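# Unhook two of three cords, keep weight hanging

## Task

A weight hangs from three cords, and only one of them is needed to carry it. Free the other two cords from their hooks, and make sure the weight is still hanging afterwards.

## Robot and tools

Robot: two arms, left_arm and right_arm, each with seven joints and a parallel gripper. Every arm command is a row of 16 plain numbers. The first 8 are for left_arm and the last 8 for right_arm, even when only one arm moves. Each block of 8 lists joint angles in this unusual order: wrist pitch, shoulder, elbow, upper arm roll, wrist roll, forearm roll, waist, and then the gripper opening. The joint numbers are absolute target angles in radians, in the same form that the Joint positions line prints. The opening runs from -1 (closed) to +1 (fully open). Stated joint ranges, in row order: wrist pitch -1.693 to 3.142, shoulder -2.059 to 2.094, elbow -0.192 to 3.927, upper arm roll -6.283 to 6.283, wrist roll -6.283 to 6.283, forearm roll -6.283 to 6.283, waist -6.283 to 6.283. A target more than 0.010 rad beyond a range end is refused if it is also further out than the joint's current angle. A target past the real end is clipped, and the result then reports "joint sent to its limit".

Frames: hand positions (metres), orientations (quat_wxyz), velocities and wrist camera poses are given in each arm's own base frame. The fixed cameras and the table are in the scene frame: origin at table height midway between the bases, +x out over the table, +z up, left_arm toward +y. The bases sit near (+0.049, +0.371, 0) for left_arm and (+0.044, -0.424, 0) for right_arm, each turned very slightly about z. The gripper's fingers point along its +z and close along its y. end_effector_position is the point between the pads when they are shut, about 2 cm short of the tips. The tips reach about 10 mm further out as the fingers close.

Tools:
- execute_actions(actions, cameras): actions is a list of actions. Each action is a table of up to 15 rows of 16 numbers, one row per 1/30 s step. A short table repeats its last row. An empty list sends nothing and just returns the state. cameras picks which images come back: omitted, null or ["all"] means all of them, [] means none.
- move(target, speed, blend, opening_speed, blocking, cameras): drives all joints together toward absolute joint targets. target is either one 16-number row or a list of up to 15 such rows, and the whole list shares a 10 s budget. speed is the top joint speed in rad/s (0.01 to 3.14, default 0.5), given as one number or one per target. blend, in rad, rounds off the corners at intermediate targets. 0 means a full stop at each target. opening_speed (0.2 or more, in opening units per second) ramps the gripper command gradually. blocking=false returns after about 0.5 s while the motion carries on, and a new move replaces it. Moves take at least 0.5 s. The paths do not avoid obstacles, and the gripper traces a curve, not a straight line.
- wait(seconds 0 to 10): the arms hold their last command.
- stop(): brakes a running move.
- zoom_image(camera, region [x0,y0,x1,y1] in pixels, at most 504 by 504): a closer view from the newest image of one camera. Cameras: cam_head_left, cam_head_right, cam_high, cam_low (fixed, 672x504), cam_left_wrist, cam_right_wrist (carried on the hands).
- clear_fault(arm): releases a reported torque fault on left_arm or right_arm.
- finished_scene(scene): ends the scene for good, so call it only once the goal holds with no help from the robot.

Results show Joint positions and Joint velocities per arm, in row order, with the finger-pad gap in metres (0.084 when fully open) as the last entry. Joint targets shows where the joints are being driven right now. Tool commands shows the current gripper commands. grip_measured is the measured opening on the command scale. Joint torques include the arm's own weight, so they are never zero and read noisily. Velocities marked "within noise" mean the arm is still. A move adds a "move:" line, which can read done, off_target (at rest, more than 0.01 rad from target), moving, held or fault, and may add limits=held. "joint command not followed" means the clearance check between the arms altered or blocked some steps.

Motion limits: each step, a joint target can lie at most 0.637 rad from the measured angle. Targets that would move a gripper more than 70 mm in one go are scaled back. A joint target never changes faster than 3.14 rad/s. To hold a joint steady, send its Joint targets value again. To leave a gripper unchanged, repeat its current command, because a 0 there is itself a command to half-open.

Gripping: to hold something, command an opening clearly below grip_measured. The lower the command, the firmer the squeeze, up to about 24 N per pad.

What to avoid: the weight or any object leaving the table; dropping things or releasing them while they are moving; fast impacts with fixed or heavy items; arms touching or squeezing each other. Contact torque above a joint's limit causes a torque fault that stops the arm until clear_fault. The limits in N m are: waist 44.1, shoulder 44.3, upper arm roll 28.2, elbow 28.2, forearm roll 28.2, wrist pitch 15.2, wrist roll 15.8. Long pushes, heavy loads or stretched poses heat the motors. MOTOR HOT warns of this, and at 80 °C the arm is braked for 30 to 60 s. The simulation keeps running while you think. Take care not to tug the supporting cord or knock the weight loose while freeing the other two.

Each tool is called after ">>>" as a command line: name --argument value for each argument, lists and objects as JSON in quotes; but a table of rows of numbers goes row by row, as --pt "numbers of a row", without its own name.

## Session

>>> execute_actions --actions '[]' --cameras '["all"]'

>>> zoom_image --camera "cam_head_left" --region '[260, 0, 460, 240]'

>>> zoom_image --camera "cam_head_right" --region '[260, 0, 460, 240]'

>>> zoom_image --camera "cam_low" --region '[315, 235, 385, 300]'

Scene clock: 0.00 s.
left_arm: end_effector_position=(+0.4526, -0.0145, +0.2609) grip_measured=+1.00 end_effector_quat_wxyz=(+0.029, +0.857, -0.423, +0.293) | right_arm: end_effector_position=(+0.2574, +0.3157, +0.2823) grip_measured=+1.00 end_effector_quat_wxyz=(-0.109, +0.855, +0.501, +0.081)
Joint names: [wrist pitch, shoulder, elbow, upper arm roll, wrist roll, forearm roll, waist]
Joint positions: left_arm=[0.552 -0.412 0.625 0.332 1.262 -0.389 -0.279 0.084] | right_arm=[0.997 -0.417 0.798 -0.098 -0.302 0.144 0.918 0.084]
Joint velocities: within noise
Joint torques (N m): no reading
Joint targets: left_arm=[0.552 -0.412 0.625 0.332 1.262 -0.389 -0.279] | right_arm=[0.997 -0.417 0.798 -0.098 -0.302 0.144 0.918]
Tool commands: left_gripper/opening=+1.0 right_gripper/opening=+1.0
camera_calibration:
cam_left_wrist: T_world_to_cam=[[-0.742667, -0.640012, -0.197053, 0.408506], [-0.477085, 0.712166, -0.514986, 0.428017], [0.469932, -0.288452, -0.834242, 0.133737], [0, 0, 0, 1]] pos_world=[0.444737, -0.00479357, 0.412489]
cam_right_wrist: T_world_to_cam=[[0.869117, -0.487067, -0.0860338, -0.0160798], [-0.49128, -0.829967, -0.264195, 0.526153], [0.0572754, 0.271883, -0.960624, 0.304649], [0, 0, 0, 1]] pos_world=[0.255015, 0.346029, 0.430277]

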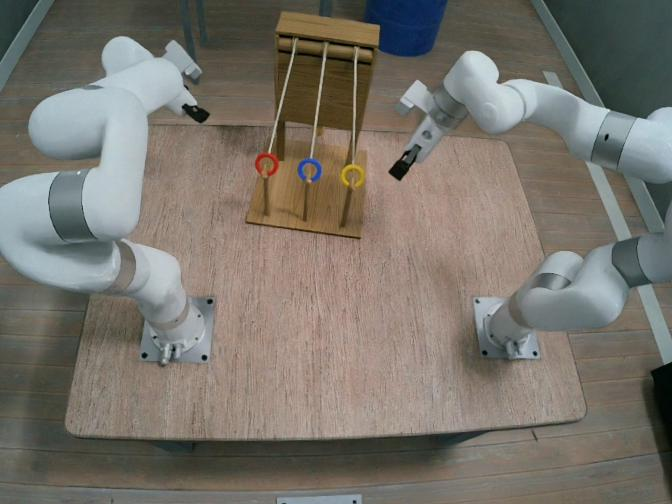

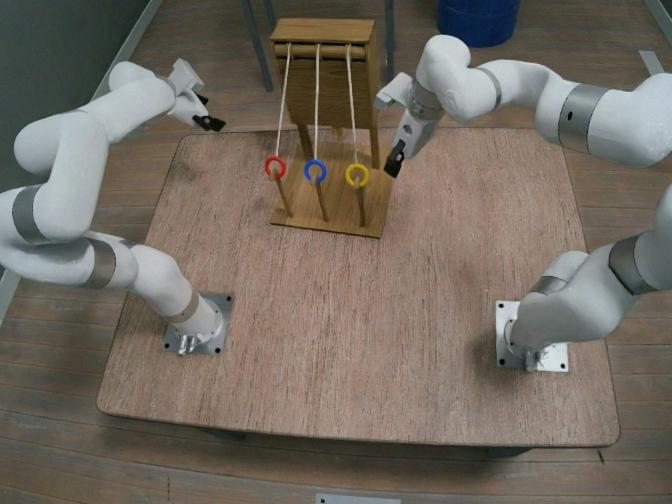

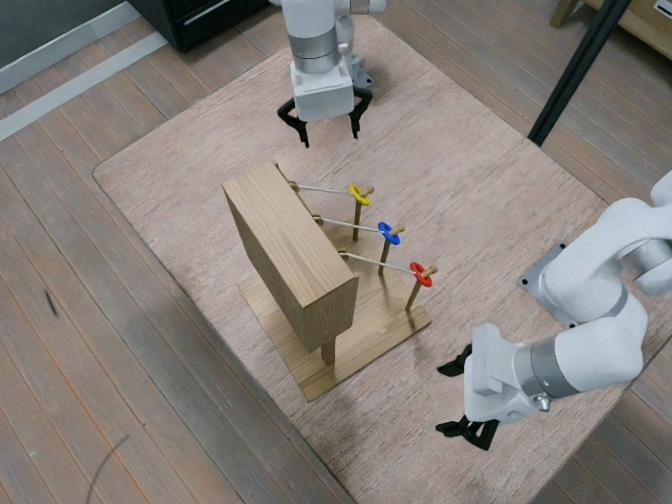

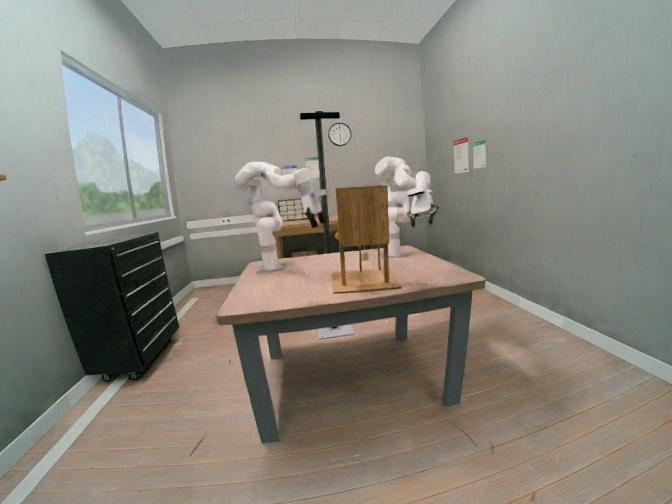

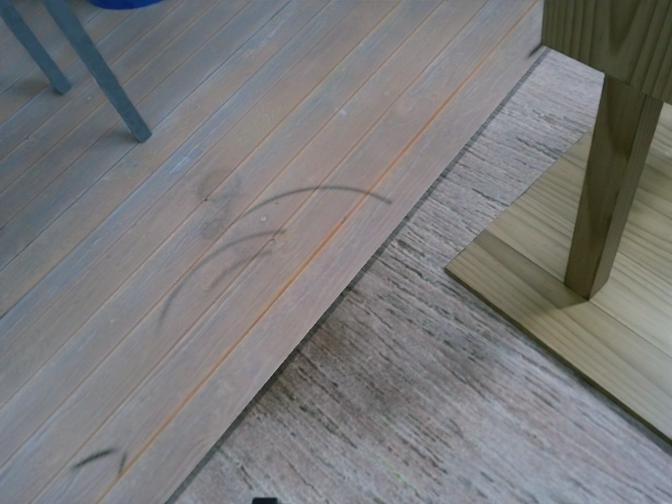

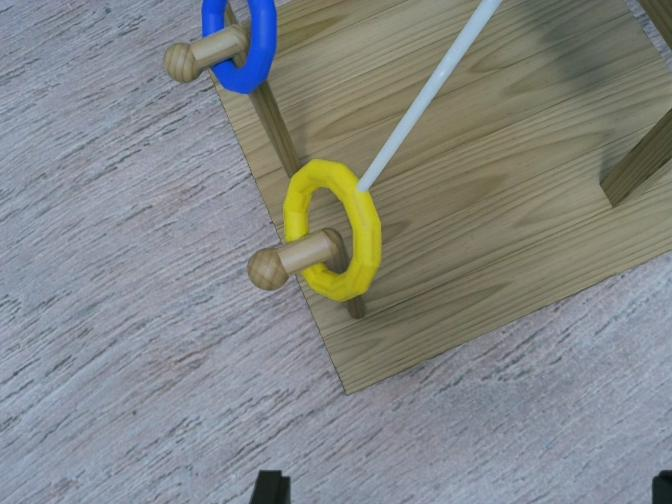

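Scaled by 2.100 from the camera's 672x504 image, which has a finer 960x720 frame.

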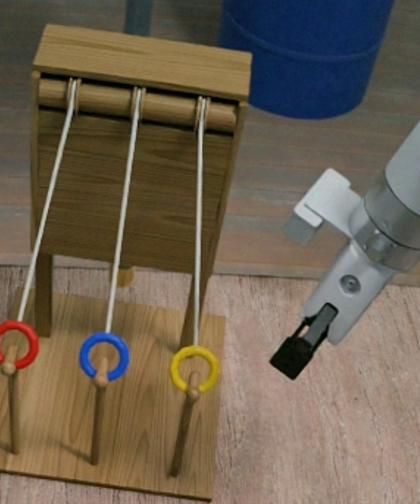

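Scaled by 2.100 from the camera's 672x504 image, which has a finer 960x720 frame.

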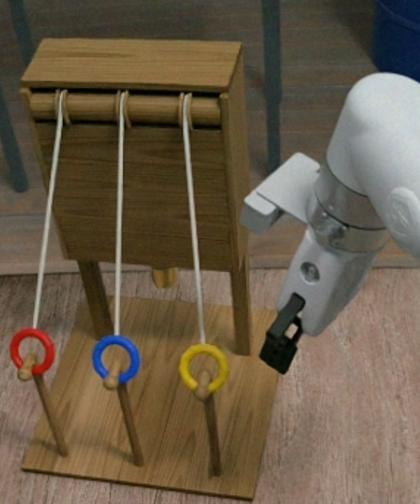

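Scaled by 7.200 from the camera's 672x504 image, which has a finer 960x720 frame.

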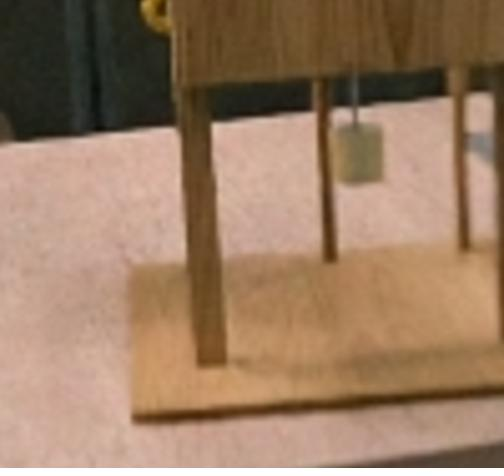

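>>> zoom_image --camera "cam_head_left" --region '[246, 140, 376, 200]'

>>> zoom_image --camera "cam_head_right" --region '[250, 140, 380, 200]'

>>> zoom_image --camera "cam_head_left" --region '[266, 10, 396, 70]'

>>> zoom_image --camera "cam_head_right" --region '[262, 14, 392, 74]'

>>> zoom_image --camera "cam_low" --region '[325, 230, 405, 300]'

Scaled by 3.877 from the camera's 672x504 image, which has a finer 960x720 frame.

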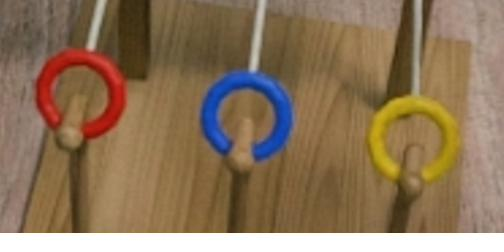

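Scaled by 3.877 from the camera's 672x504 image, which has a finer 960x720 frame.

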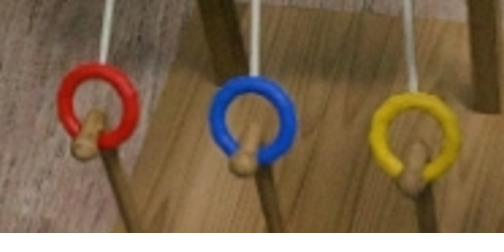

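Scaled by 3.877 from the camera's 672x504 image, which has a finer 960x720 frame.

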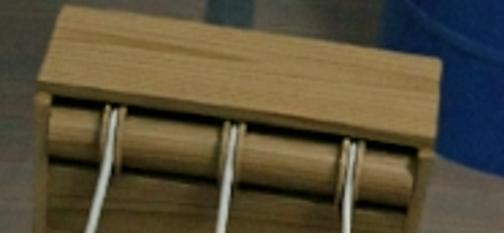

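Scaled by 3.877 from the camera's 672x504 image, which has a finer 960x720 frame.

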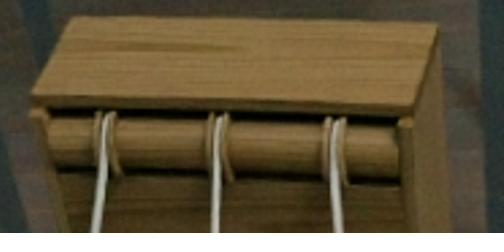

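Scaled by 6.300 from the camera's 672x504 image, which has a finer 960x720 frame.

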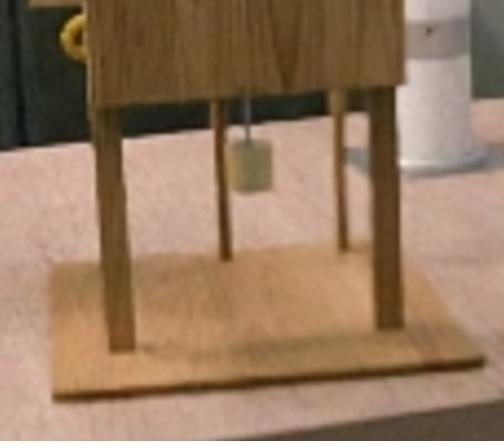

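>>> move --pt "0.900 -0.915 0.550 0.300 0.100 0.100 -0.550 0.8 1.011 -0.535 0.923 0.591 0.385 0.159 0.342 0.8" --pt "1.069 -0.915 0.462 0.275 -1.071 0.686 -1.166 0.8 1.024 -0.653 1.048 1.280 1.071 0.174 -0.235 0.8" --speed '[1.0,1.0]' --blend '[0.2,0]' --cameras '["cam_left_wrist","cam_right_wrist","cam_head_left","cam_high"]'

>>> zoom_image --camera "cam_left_wrist" --region '[168, 252, 672, 504]'

>>> zoom_image --camera "cam_right_wrist" --region '[168, 252, 672, 504]'

Scene clock: 14.10 s.
left_arm: end_effector_position=(+0.2721, -0.1912, +0.2896) grip_measured=+0.80 end_effector_quat_wxyz=(+0.018, +0.964, -0.066, +0.258) | right_arm: end_effector_position=(+0.2234, +0.4197, +0.2852) grip_measured=+0.80 end_effector_quat_wxyz=(+0.012, +0.965, -0.044, +0.259)
Joint names: [wrist pitch, shoulder, elbow, upper arm roll, wrist roll, forearm roll, waist]
Joint positions: left_arm=[1.069 -0.915 0.462 0.275 -1.071 0.686 -1.166 0.077] | right_arm=[1.024 -0.653 1.048 1.28 1.071 0.174 -0.235 0.077]
Joint torques (N m): left_arm=[0.11 -5.54 12.03 -10.46 -1.24 4.17 -4.71] | right_arm=[-0.43 -1.3 13.51 -8.96 1.33 1.75 -6.51]
Joint targets: left_arm=[1.069 -0.915 0.462 0.275 -1.071 0.686 -1.166] | right_arm=[1.024 -0.653 1.048 1.280 1.071 0.174 -0.235]
move: done
camera_calibration:
cam_left_wrist: T_world_to_cam=[[-0.136316, -0.990662, 0.00270838, -0.122895], [-0.864774, 0.117659, -0.488183, 0.466603], [0.483305, -0.0688891, -0.872737, 0.24112], [0, 0, 0, 1]] pos_world=[0.270219, -0.160037, 0.438555]
cam_right_wrist: T_world_to_cam=[[-0.10875, -0.993959, 0.0147855, 0.46689], [-0.852705, 0.0856292, -0.515327, 0.364708], [0.510948, -0.0686492, -0.856866, 0.293158], [0, 0, 0, 1]] pos_world=[0.211974, 0.452965, 0.432238]
Images, in order (width x height): cam_head_left 672x504, cam_high 672x504, cam_left_wrist 672x504, cam_right_wrist 672x504.

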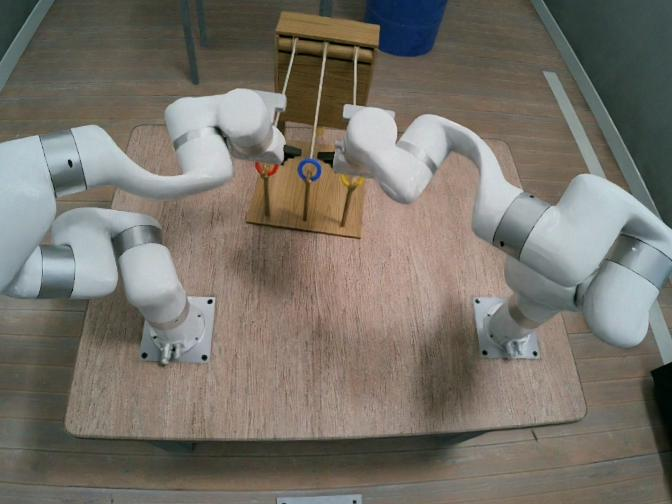

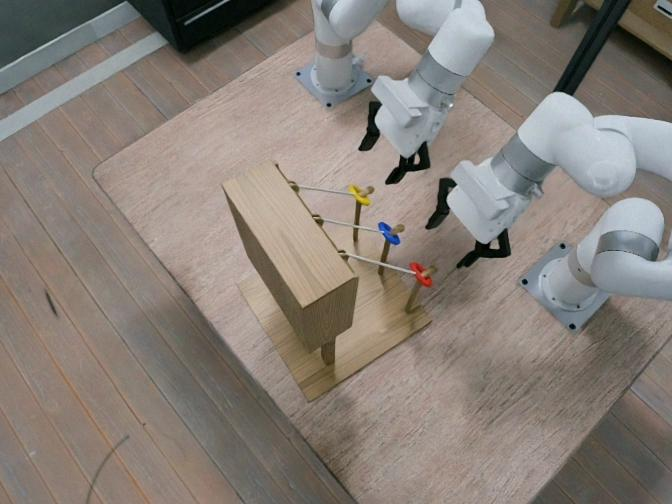

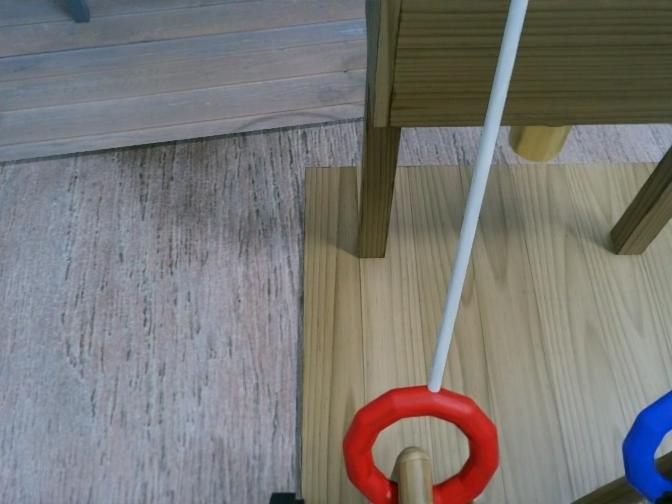

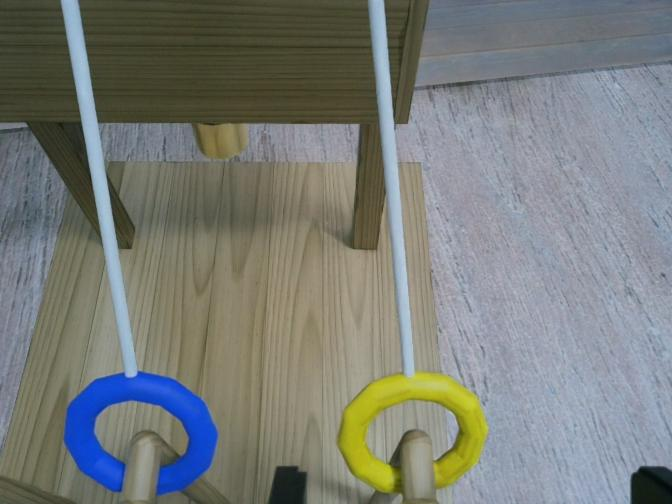

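Scaled by 1.000.

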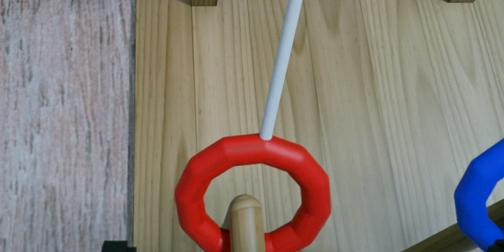

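Scaled by 1.000.

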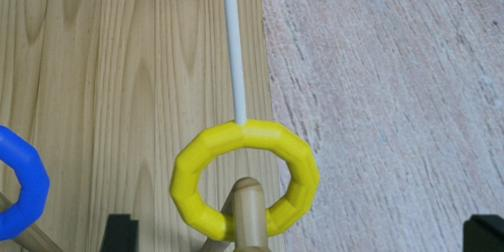

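>>> move --pt "0.879 -0.811 0.397 0.305 -1.071 0.728 -1.076 0.8 0.910 -0.635 0.982 1.357 1.071 0.179 -0.307 0.8" --pt "0.660 -0.653 0.363 0.300 -1.071 0.761 -0.954 0.8 0.783 -0.613 0.932 1.478 1.071 0.182 -0.431 0.8" --pt "0.660 -0.653 0.363 0.300 -1.071 0.761 -0.954 0.0 0.783 -0.613 0.932 1.478 1.071 0.182 -0.431 0.0" --speed '[0.35,0.3,0.3]' --blend '[0.05,0,0]' --opening_speed 0.6 --cameras '["cam_low","cam_left_wrist","cam_right_wrist","cam_high"]'

>>> zoom_image --camera "cam_low" --region '[325, 230, 405, 300]'

Scene clock: 21.90 s.
left_arm: end_effector_position=(+0.3143, -0.1981, +0.2109) grip_measured=+0.21 end_effector_quat_wxyz=(+0.018, +0.964, -0.066, +0.258) | right_arm: end_effector_position=(+0.2649, +0.4146, +0.2109) grip_measured=+0.21 end_effector_quat_wxyz=(+0.012, +0.965, -0.044, +0.259)
Joint names: [wrist pitch, shoulder, elbow, upper arm roll, wrist roll, forearm roll, waist]
Joint positions: left_arm=[0.66 -0.653 0.363 0.3 -1.071 0.761 -0.954 0.053] | right_arm=[0.783 -0.613 0.932 1.478 1.071 0.182 -0.431 0.053]
Joint torques (N m): left_arm=[-3.49 0 11.81 -8.61 0.14 2.63 1.08] | right_arm=[-0.84 17.62 9.23 -8.86 -0.01 1.36 -6.49]
Joint targets: left_arm=[0.660 -0.653 0.363 0.300 -1.071 0.761 -0.954] | right_arm=[0.783 -0.613 0.932 1.478 1.071 0.182 -0.431]
move: done
camera_calibration:
cam_left_wrist: T_world_to_cam=[[-0.136592, -0.990624, 0.00268268, -0.123578], [-0.864382, 0.117861, -0.488828, 0.465532], [0.483928, -0.0690888, -0.872376, 0.151263], [0, 0, 0, 1]] pos_world=[0.312317, -0.166837, 0.359855]
cam_right_wrist: T_world_to_cam=[[-0.108917, -0.993945, 0.0144846, 0.46748], [-0.852797, 0.0859433, -0.515122, 0.36201], [0.510759, -0.0684581, -0.856994, 0.207856], [0, 0, 0, 1]] pos_world=[0.253474, 0.447766, 0.357839]
Images, in order (width x height): cam_high 672x504, cam_low 672x504, cam_left_wrist 672x504, cam_right_wrist 672x504.

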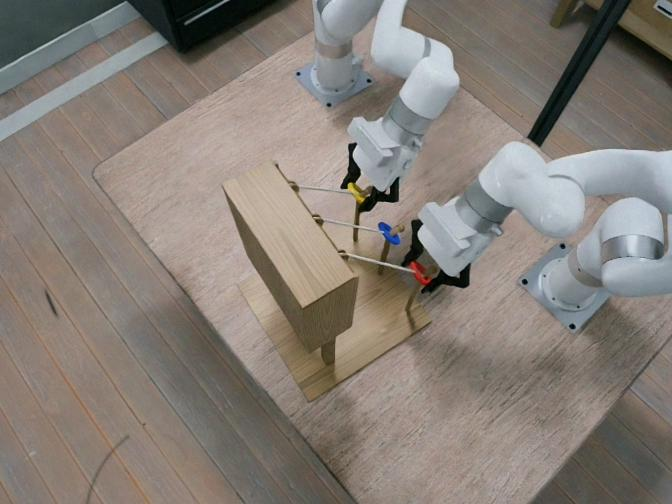

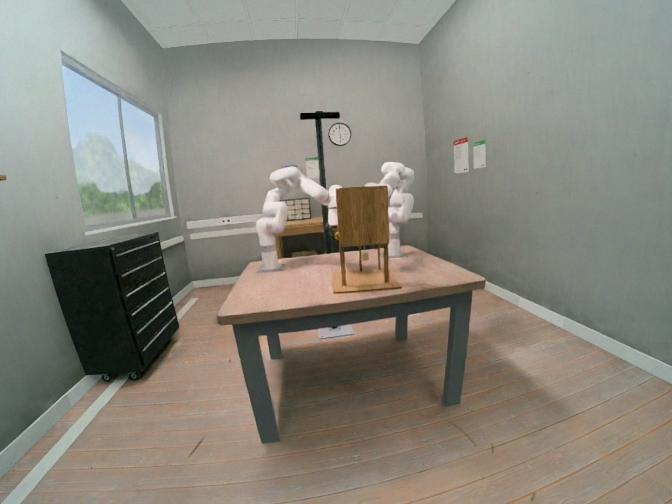

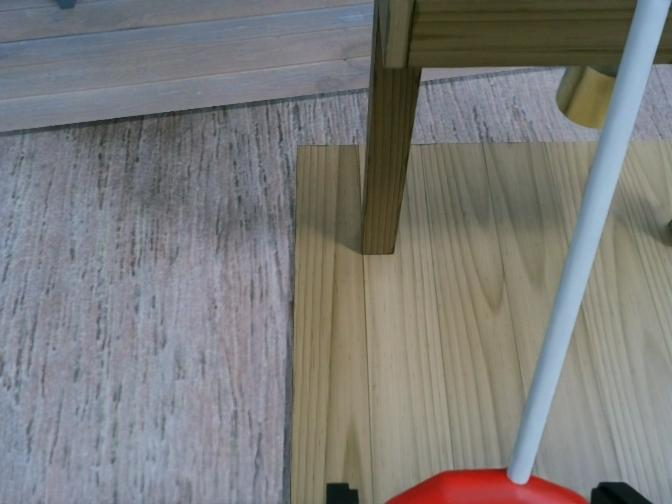

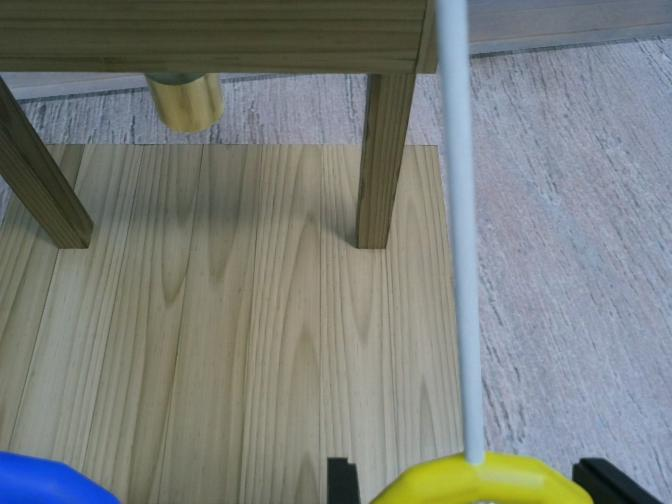

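Scaled by 6.300 from the camera's 672x504 image, which has a finer 960x720 frame.

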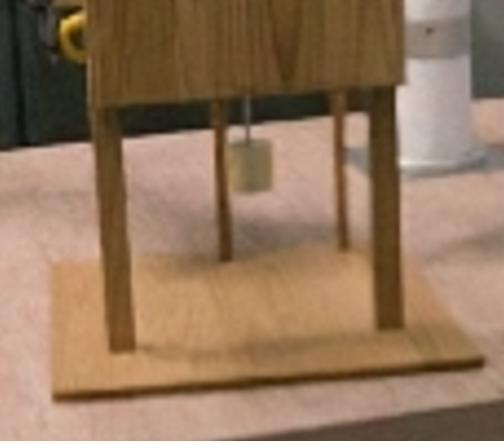

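>>> move --pt "0.633 -0.658 0.331 0.264 -1.071 0.750 -0.914 -0.2 0.777 -0.622 0.923 1.482 1.071 0.194 -0.426 -0.2" --speed 0.06 --cameras '["cam_low"]'

>>> zoom_image --camera "cam_low" --region '[325, 230, 405, 300]'

Scene clock: 23.07 s.
left_arm: end_effector_position=(+0.3085, -0.1959, +0.2029) grip_measured=+0.21 end_effector_quat_wxyz=(+0.018, +0.964, -0.066, +0.258) | right_arm: end_effector_position=(+0.2618, +0.4146, +0.2071) grip_measured=+0.21 end_effector_quat_wxyz=(+0.012, +0.965, -0.044, +0.259)
Joint names: [wrist pitch, shoulder, elbow, upper arm roll, wrist roll, forearm roll, waist]
Joint positions: left_arm=[0.633 -0.658 0.331 0.264 -1.071 0.75 -0.914 0.053] | right_arm=[0.777 -0.622 0.923 1.482 1.071 0.194 -0.426 0.053]
Joint torques (N m): left_arm=[-2.61 -7.4 7.91 -7.9 0.42 -4.08 4.7] | right_arm=[-2.42 2.04 7.72 -6.65 -0.29 2.33 7.15]
Joint targets: left_arm=[0.633 -0.658 0.331 0.264 -1.071 0.750 -0.914] | right_arm=[0.777 -0.622 0.923 1.482 1.071 0.194 -0.426]
move: done
Images, in order (width x height): cam_low 672x504.

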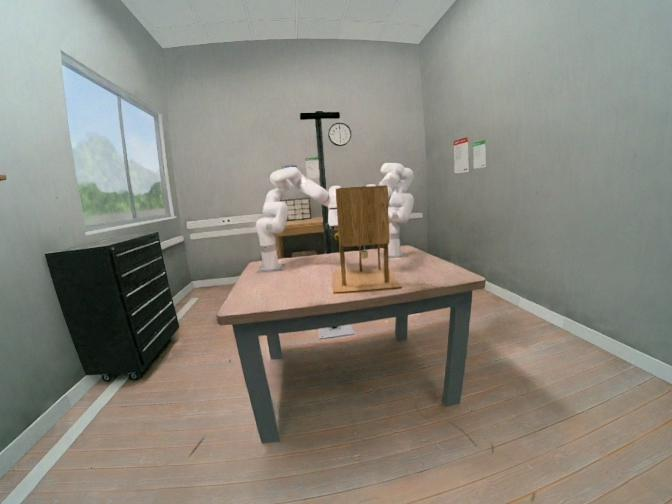

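Scaled by 6.300 from the camera's 672x504 image, which has a finer 960x720 frame.

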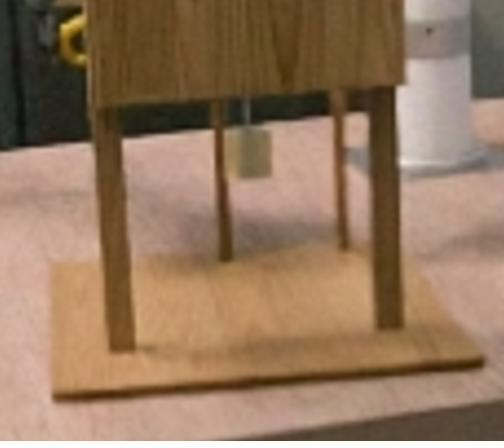

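>>> move --pt "0.660 -0.653 0.363 0.300 -1.071 0.761 -0.954 -0.2 0.772 -0.632 0.914 1.486 1.071 0.206 -0.421 -0.2" --pt "0.660 -0.653 0.363 0.300 -1.071 0.761 -0.954 -0.2 0.854 -0.740 0.898 1.433 1.071 0.314 -0.288 -0.2" --pt "0.660 -0.653 0.363 0.300 -1.071 0.761 -0.954 -0.2 0.999 -0.726 0.986 1.305 1.071 0.254 -0.207 -0.2" --pt "0.660 -0.653 0.363 0.300 -1.071 0.761 -0.954 -0.2 0.882 -0.490 1.067 1.422 1.071 0.033 -0.470 -0.2" --pt "0.660 -0.653 0.363 0.300 -1.071 0.761 -0.954 -0.2 0.766 -0.447 1.073 1.642 1.071 -0.010 -0.738 -0.2" --pt "0.660 -0.653 0.363 0.300 -1.071 0.761 -0.954 -0.2 0.665 -0.439 1.106 1.914 1.071 -0.052 -1.063 -0.2" --speed '[0.08,0.15,0.3,0.35,0.4,0.4]' --blend '[0.005,0.02,0.05,0.05,0.05,0]' --cameras '["cam_low","cam_right_wrist","cam_head_right","cam_high"]'

>>> zoom_image --camera "cam_low" --region '[325, 230, 405, 300]'

Scene clock: 31.00 s.
left_arm: end_effector_position=(+0.3143, -0.1981, +0.2109) grip_measured=+0.21 end_effector_quat_wxyz=(+0.018, +0.964, -0.066, +0.258) | right_arm: end_effector_position=(+0.3849, +0.4147, +0.2001) grip_measured=+0.21 end_effector_quat_wxyz=(+0.011, +0.965, -0.044, +0.258)
Joint names: [wrist pitch, shoulder, elbow, upper arm roll, wrist roll, forearm roll, waist]
Joint positions: left_arm=[0.66 -0.653 0.363 0.3 -1.071 0.761 -0.954 0.053] | right_arm=[0.665 -0.439 1.106 1.914 1.071 -0.052 -1.063 0.053]
Joint torques (N m): left_arm=[-3.86 -7.06 17.05 1.94 1.07 3.35 -4.35] | right_arm=[-2.27 24.91 11.59 -4.23 -0.83 -1.47 -6.73]
Joint targets: left_arm=[0.660 -0.653 0.363 0.300 -1.071 0.761 -0.954] | right_arm=[0.665 -0.439 1.106 1.914 1.071 -0.052 -1.063]
move: done
camera_calibration:
cam_right_wrist: T_world_to_cam=[[-0.108352, -0.994012, 0.0141325, 0.480642], [-0.852924, 0.0856513, -0.51496, 0.458957], [0.510666, -0.067851, -0.857098, 0.137194], [0, 0, 0, 1]] pos_world=[0.373474, 0.447762, 0.34714]
Images, in order (width x height): cam_head_right 672x504, cam_high 672x504, cam_low 672x504, cam_right_wrist 672x504.

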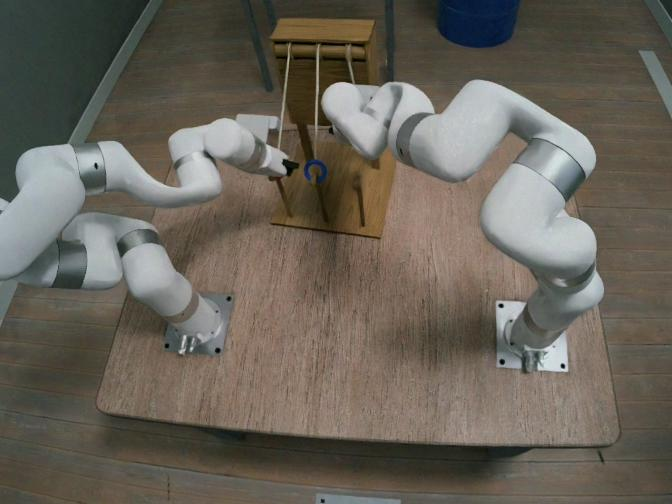

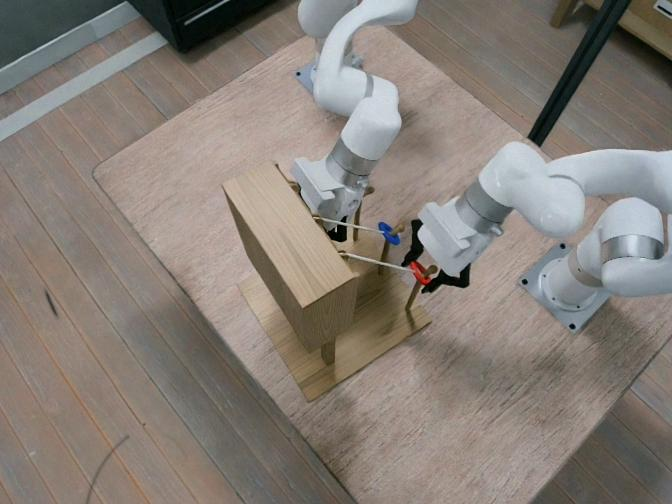

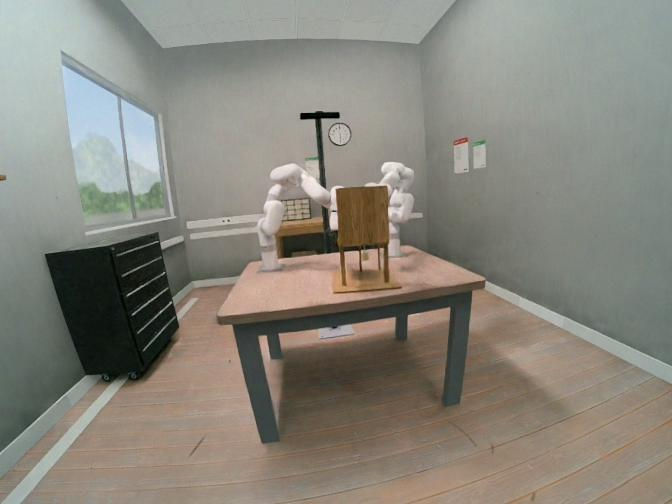

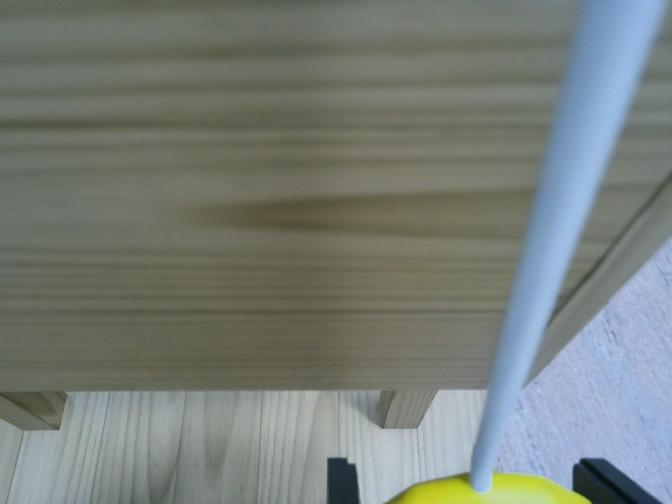

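Scaled by 6.300 from the camera's 672x504 image, which has a finer 960x720 frame.

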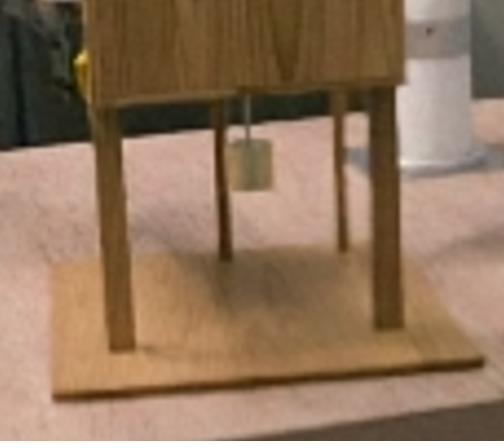

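>>> move --pt "0.660 -0.653 0.363 0.300 -1.071 0.761 -0.954 0.8 0.665 -0.439 1.106 1.914 1.071 -0.052 -1.063 0.45" --pt "0.879 -0.811 0.397 0.305 -1.071 0.728 -1.076 0.8 0.766 -0.447 1.073 1.642 1.071 -0.010 -0.738 0.45" --pt "1.069 -0.915 0.462 0.275 -1.071 0.686 -1.166 0.8 0.999 -0.540 1.128 1.351 1.071 0.075 -0.374 0.45" --pt "1.069 -0.915 0.462 0.275 -1.071 0.686 -0.666 0.8 1.150 -0.752 1.449 1.638 1.071 0.299 -0.686 0.45" --speed '[0.3,0.4,0.5,0.7]' --blend '[0,0.06,0.06,0]' --opening_speed 0.8 --cameras '["cam_low","cam_right_wrist","cam_head_left","cam_high"]'

>>> zoom_image --camera "cam_right_wrist" --region '[168, 252, 672, 504]'

>>> zoom_image --camera "cam_low" --region '[325, 230, 405, 300]'

Scene clock: 37.07 s.
left_arm: end_effector_position=(+0.3304, -0.0374, +0.2896) grip_measured=+0.80 end_effector_quat_wxyz=(-0.046, +0.950, +0.175, +0.255) | right_arm: end_effector_position=(+0.2281, +0.5169, +0.2889) grip_measured=+0.44 end_effector_quat_wxyz=(+0.012, +0.965, -0.044, +0.259)
Joint names: [wrist pitch, shoulder, elbow, upper arm roll, wrist roll, forearm roll, waist]
Joint positions: left_arm=[1.069 -0.915 0.462 0.275 -1.071 0.686 -0.666 0.077] | right_arm=[1.15 -0.752 1.449 1.638 1.071 0.299 -0.686 0.063]
Joint torques (N m): left_arm=[-0.48 -4.65 16.79 -10.29 0.99 -3.13 4.55] | right_arm=[-0.31 14.06 12.38 -11.26 -0.77 1.38 -6.68]
Joint targets: left_arm=[1.069 -0.915 0.462 0.275 -1.071 0.686 -0.666] | right_arm=[1.150 -0.752 1.449 1.638 1.071 0.299 -0.686]
move: done
camera_calibration:
cam_right_wrist: T_world_to_cam=[[-0.109107, -0.993927, 0.0142839, 0.56413], [-0.85229, 0.0861442, -0.515928, 0.362108], [0.511564, -0.0684652, -0.856513, 0.300251], [0, 0, 0, 1]] pos_world=[0.216573, 0.550067, 0.435933]
Images, in order (width x height): cam_head_left 672x504, cam_high 672x504, cam_low 672x504, cam_right_wrist 672x504.

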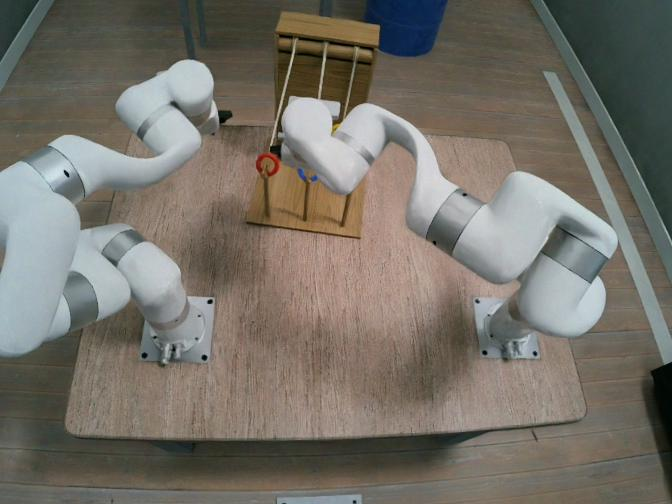

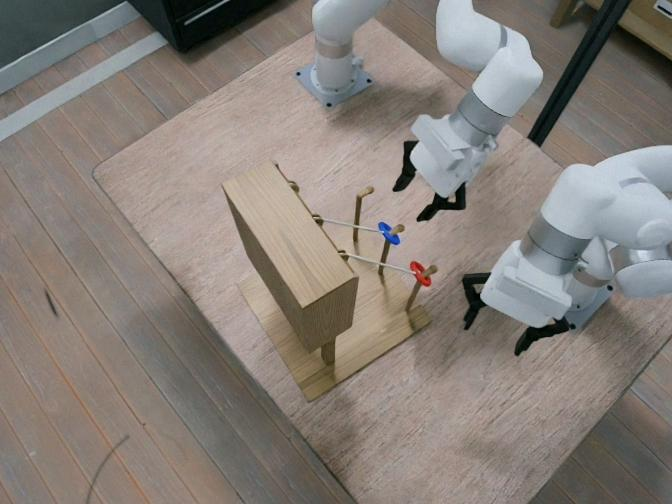

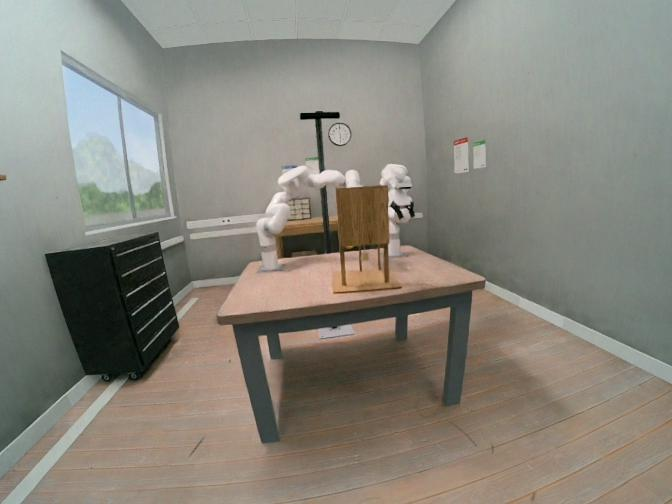

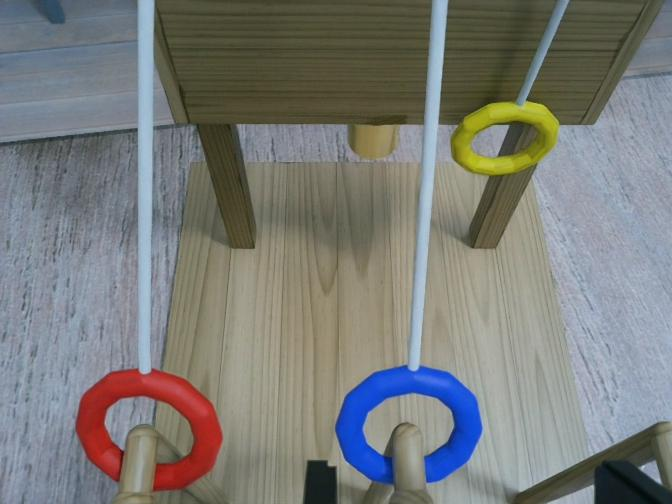

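Scaled by 1.000.

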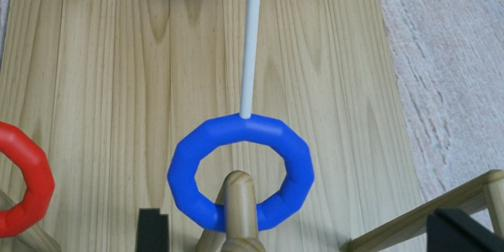

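Scaled by 6.300 from the camera's 672x504 image, which has a finer 960x720 frame.

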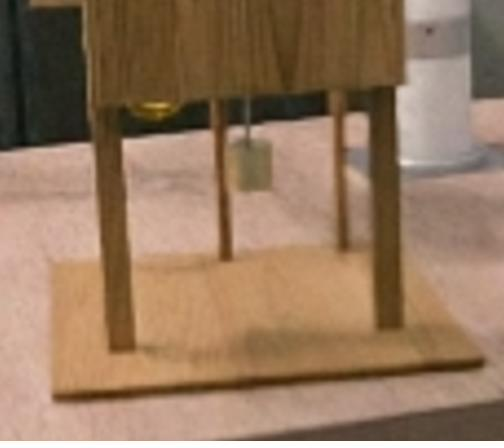

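>>> move --pt "1.069 -0.915 0.462 0.275 -1.071 0.686 -0.666 0.8 1.033 -0.749 1.377 1.716 1.071 0.298 -0.746 0.8" --pt "1.069 -0.915 0.462 0.275 -1.071 0.686 -0.666 0.8 0.922 -0.754 1.328 1.810 1.071 0.298 -0.830 0.8" --pt "1.069 -0.915 0.462 0.275 -1.071 0.686 -0.666 0.8 0.922 -0.754 1.328 1.810 1.071 0.298 -0.830 0.0" --speed '[0.35,0.3,0.3]' --blend '[0.05,0,0]' --opening_speed 0.6 --cameras '["cam_right_wrist","cam_low"]'

Scene clock: 44.43 s.
left_arm: end_effector_position=(+0.3304, -0.0373, +0.2896) grip_measured=+0.80 end_effector_quat_wxyz=(-0.046, +0.950, +0.175, +0.255) | right_arm: end_effector_position=(+0.2730, +0.5125, +0.2104) grip_measured=+0.22 end_effector_quat_wxyz=(+0.012, +0.965, -0.044, +0.259)
Joint names: [wrist pitch, shoulder, elbow, upper arm roll, wrist roll, forearm roll, waist]
Joint positions: left_arm=[1.069 -0.915 0.462 0.275 -1.071 0.686 -0.666 0.077] | right_arm=[0.922 -0.754 1.328 1.81 1.071 0.298 -0.83 0.053]
Joint torques (N m): left_arm=[-3.72 3.42 12.11 -9.46 0.98 -2.81 4.83] | right_arm=[-0.79 16.18 8.39 -11.22 -0.8 -1.7 -6.49]
Joint targets: left_arm=[1.069 -0.915 0.462 0.275 -1.071 0.686 -0.666] | right_arm=[0.922 -0.754 1.328 1.810 1.071 0.298 -0.830]
move: done
camera_calibration:
cam_right_wrist: T_world_to_cam=[[-0.108606, -0.993967, 0.0153129, 0.565397], [-0.852658, 0.085225, -0.515471, 0.360632], [0.511056, -0.0690401, -0.85677, 0.210208], [0, 0, 0, 1]] pos_world=[0.261474, 0.545764, 0.357337]
Images, in order (width x height): cam_low 672x504, cam_right_wrist 672x504.

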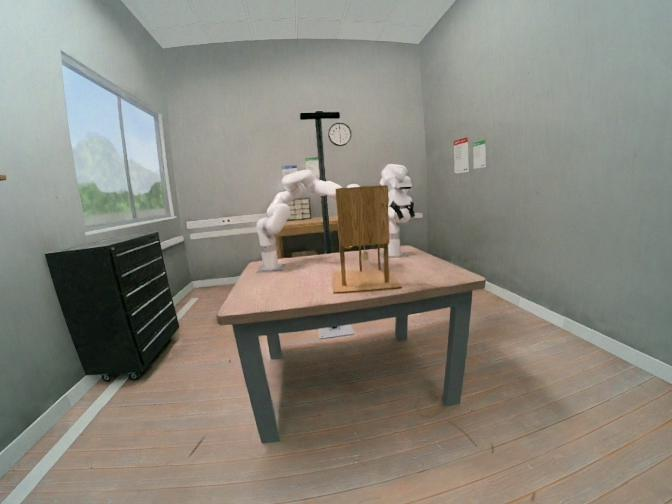

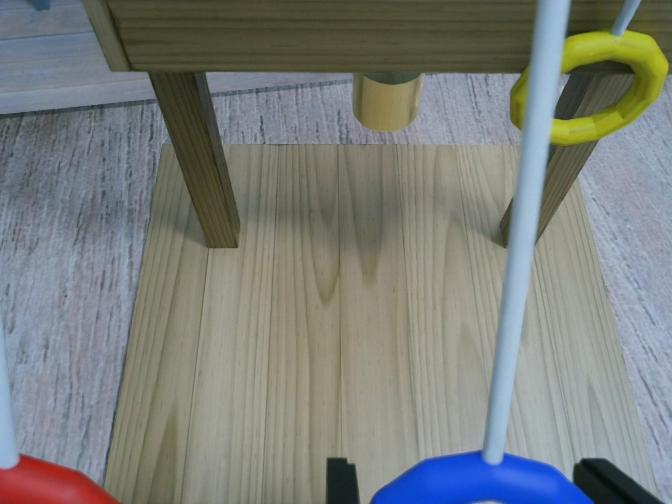

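>>> move --pt "1.069 -0.915 0.462 0.275 -1.071 0.686 -0.666 0.8 0.913 -0.773 1.313 1.806 1.071 0.321 -0.814 -0.2" --pt "1.069 -0.915 0.462 0.275 -1.071 0.686 -0.666 0.8 0.987 -0.860 1.299 1.711 1.071 0.422 -0.674 -0.2" --pt "1.069 -0.915 0.462 0.275 -1.071 0.686 -0.666 0.8 1.115 -0.820 1.386 1.627 1.071 0.373 -0.638 -0.2" --pt "1.069 -0.915 0.462 0.275 -1.071 0.686 -0.666 0.8 0.991 -0.611 1.406 1.821 1.071 0.142 -0.904 -0.2" --pt "1.069 -0.915 0.462 0.275 -1.071 0.686 -0.666 0.8 0.881 -0.594 1.391 1.977 1.071 0.094 -1.088 -0.2" --pt "1.069 -0.915 0.462 0.275 -1.071 0.686 -0.666 0.8 0.788 -0.605 1.410 2.153 1.071 0.047 -1.302 -0.2" --speed '[0.08,0.15,0.3,0.35,0.4,0.4]' --blend '[0.01,0.02,0.04,0.05,0.05,0]' --cameras '["cam_low","cam_right_wrist","cam_head_right","cam_high"]'

>>> zoom_image --camera "cam_low" --region '[325, 230, 405, 300]'

Scene clock: 48.60 s.
left_arm: end_effector_position=(+0.3304, -0.0373, +0.2896) grip_measured=+0.80 end_effector_quat_wxyz=(-0.046, +0.950, +0.175, +0.255) | right_arm: end_effector_position=(+0.3913, +0.4900, +0.2003) grip_measured=+0.22 end_effector_quat_wxyz=(+0.011, +0.965, -0.044, +0.259)
Joint names: [wrist pitch, shoulder, elbow, upper arm roll, wrist roll, forearm roll, waist]
Joint positions: left_arm=[1.069 -0.915 0.462 0.275 -1.071 0.686 -0.666 0.077] | right_arm=[0.788 -0.605 1.41 2.153 1.071 0.047 -1.302 0.053]
Joint torques (N m): left_arm=[-3.8 3.48 12.15 -8.96 1 -2.58 4.82] | right_arm=[-2.47 17.96 11.39 -5.37 -0.82 -1.48 -6.11]
Joint targets: left_arm=[1.069 -0.915 0.462 0.275 -1.071 0.686 -0.666] | right_arm=[0.788 -0.605 1.410 2.153 1.071 0.047 -1.302]
move: done
camera_calibration:
cam_right_wrist: T_world_to_cam=[[-0.10796, -0.994057, 0.0139674, 0.556199], [-0.852711, 0.0853679, -0.51536, 0.45818], [0.511105, -0.0675485, -0.85686, 0.138853], [0, 0, 0, 1]] pos_world=[0.379774, 0.523159, 0.347337]
Images, in order (width x height): cam_head_right 672x504, cam_high 672x504, cam_low 672x504, cam_right_wrist 672x504.

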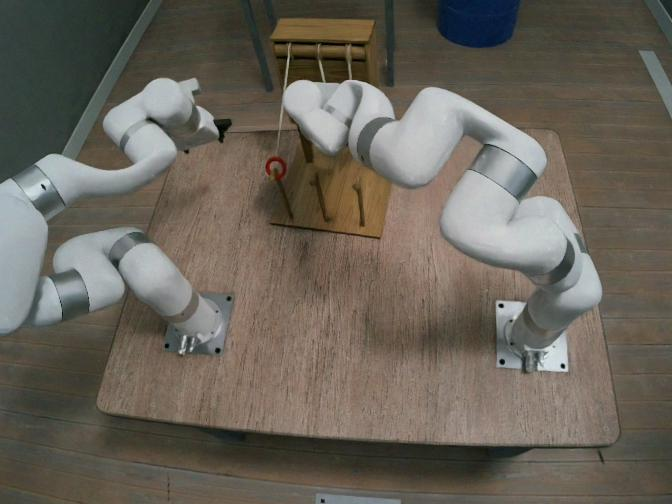

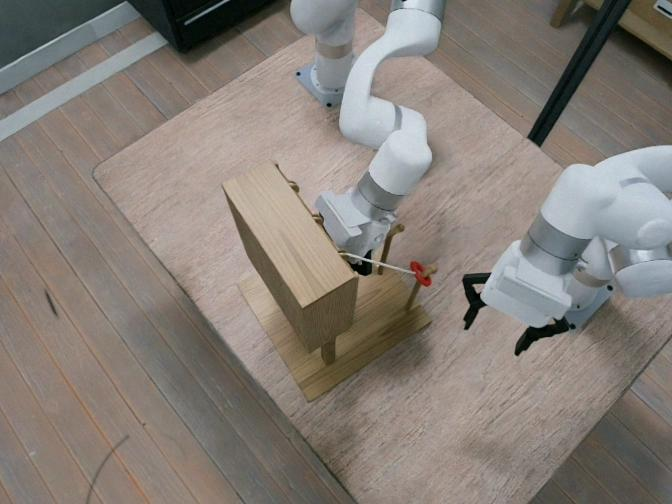

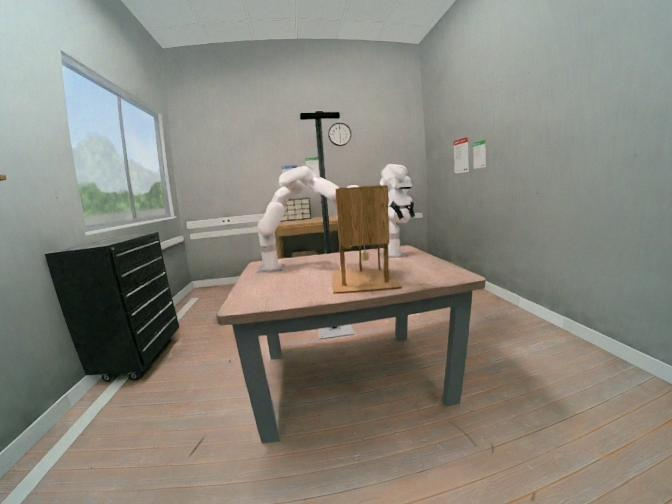

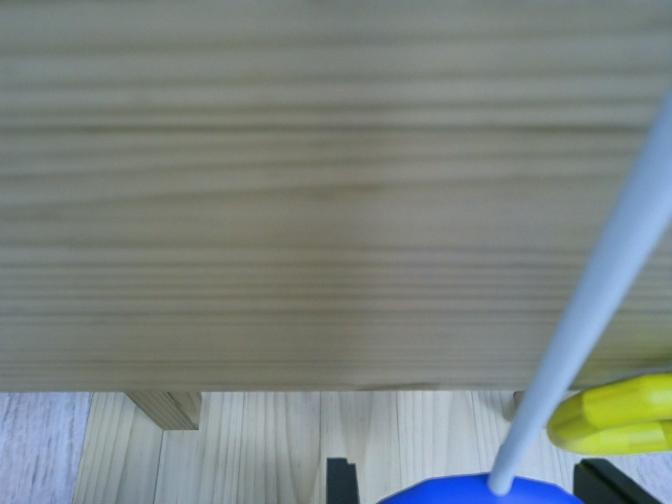

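Scaled by 6.300 from the camera's 672x504 image, which has a finer 960x720 frame.

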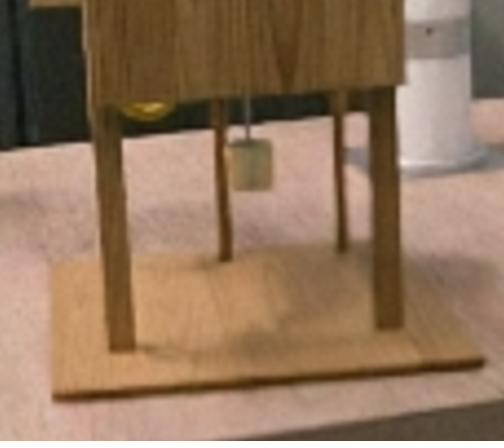

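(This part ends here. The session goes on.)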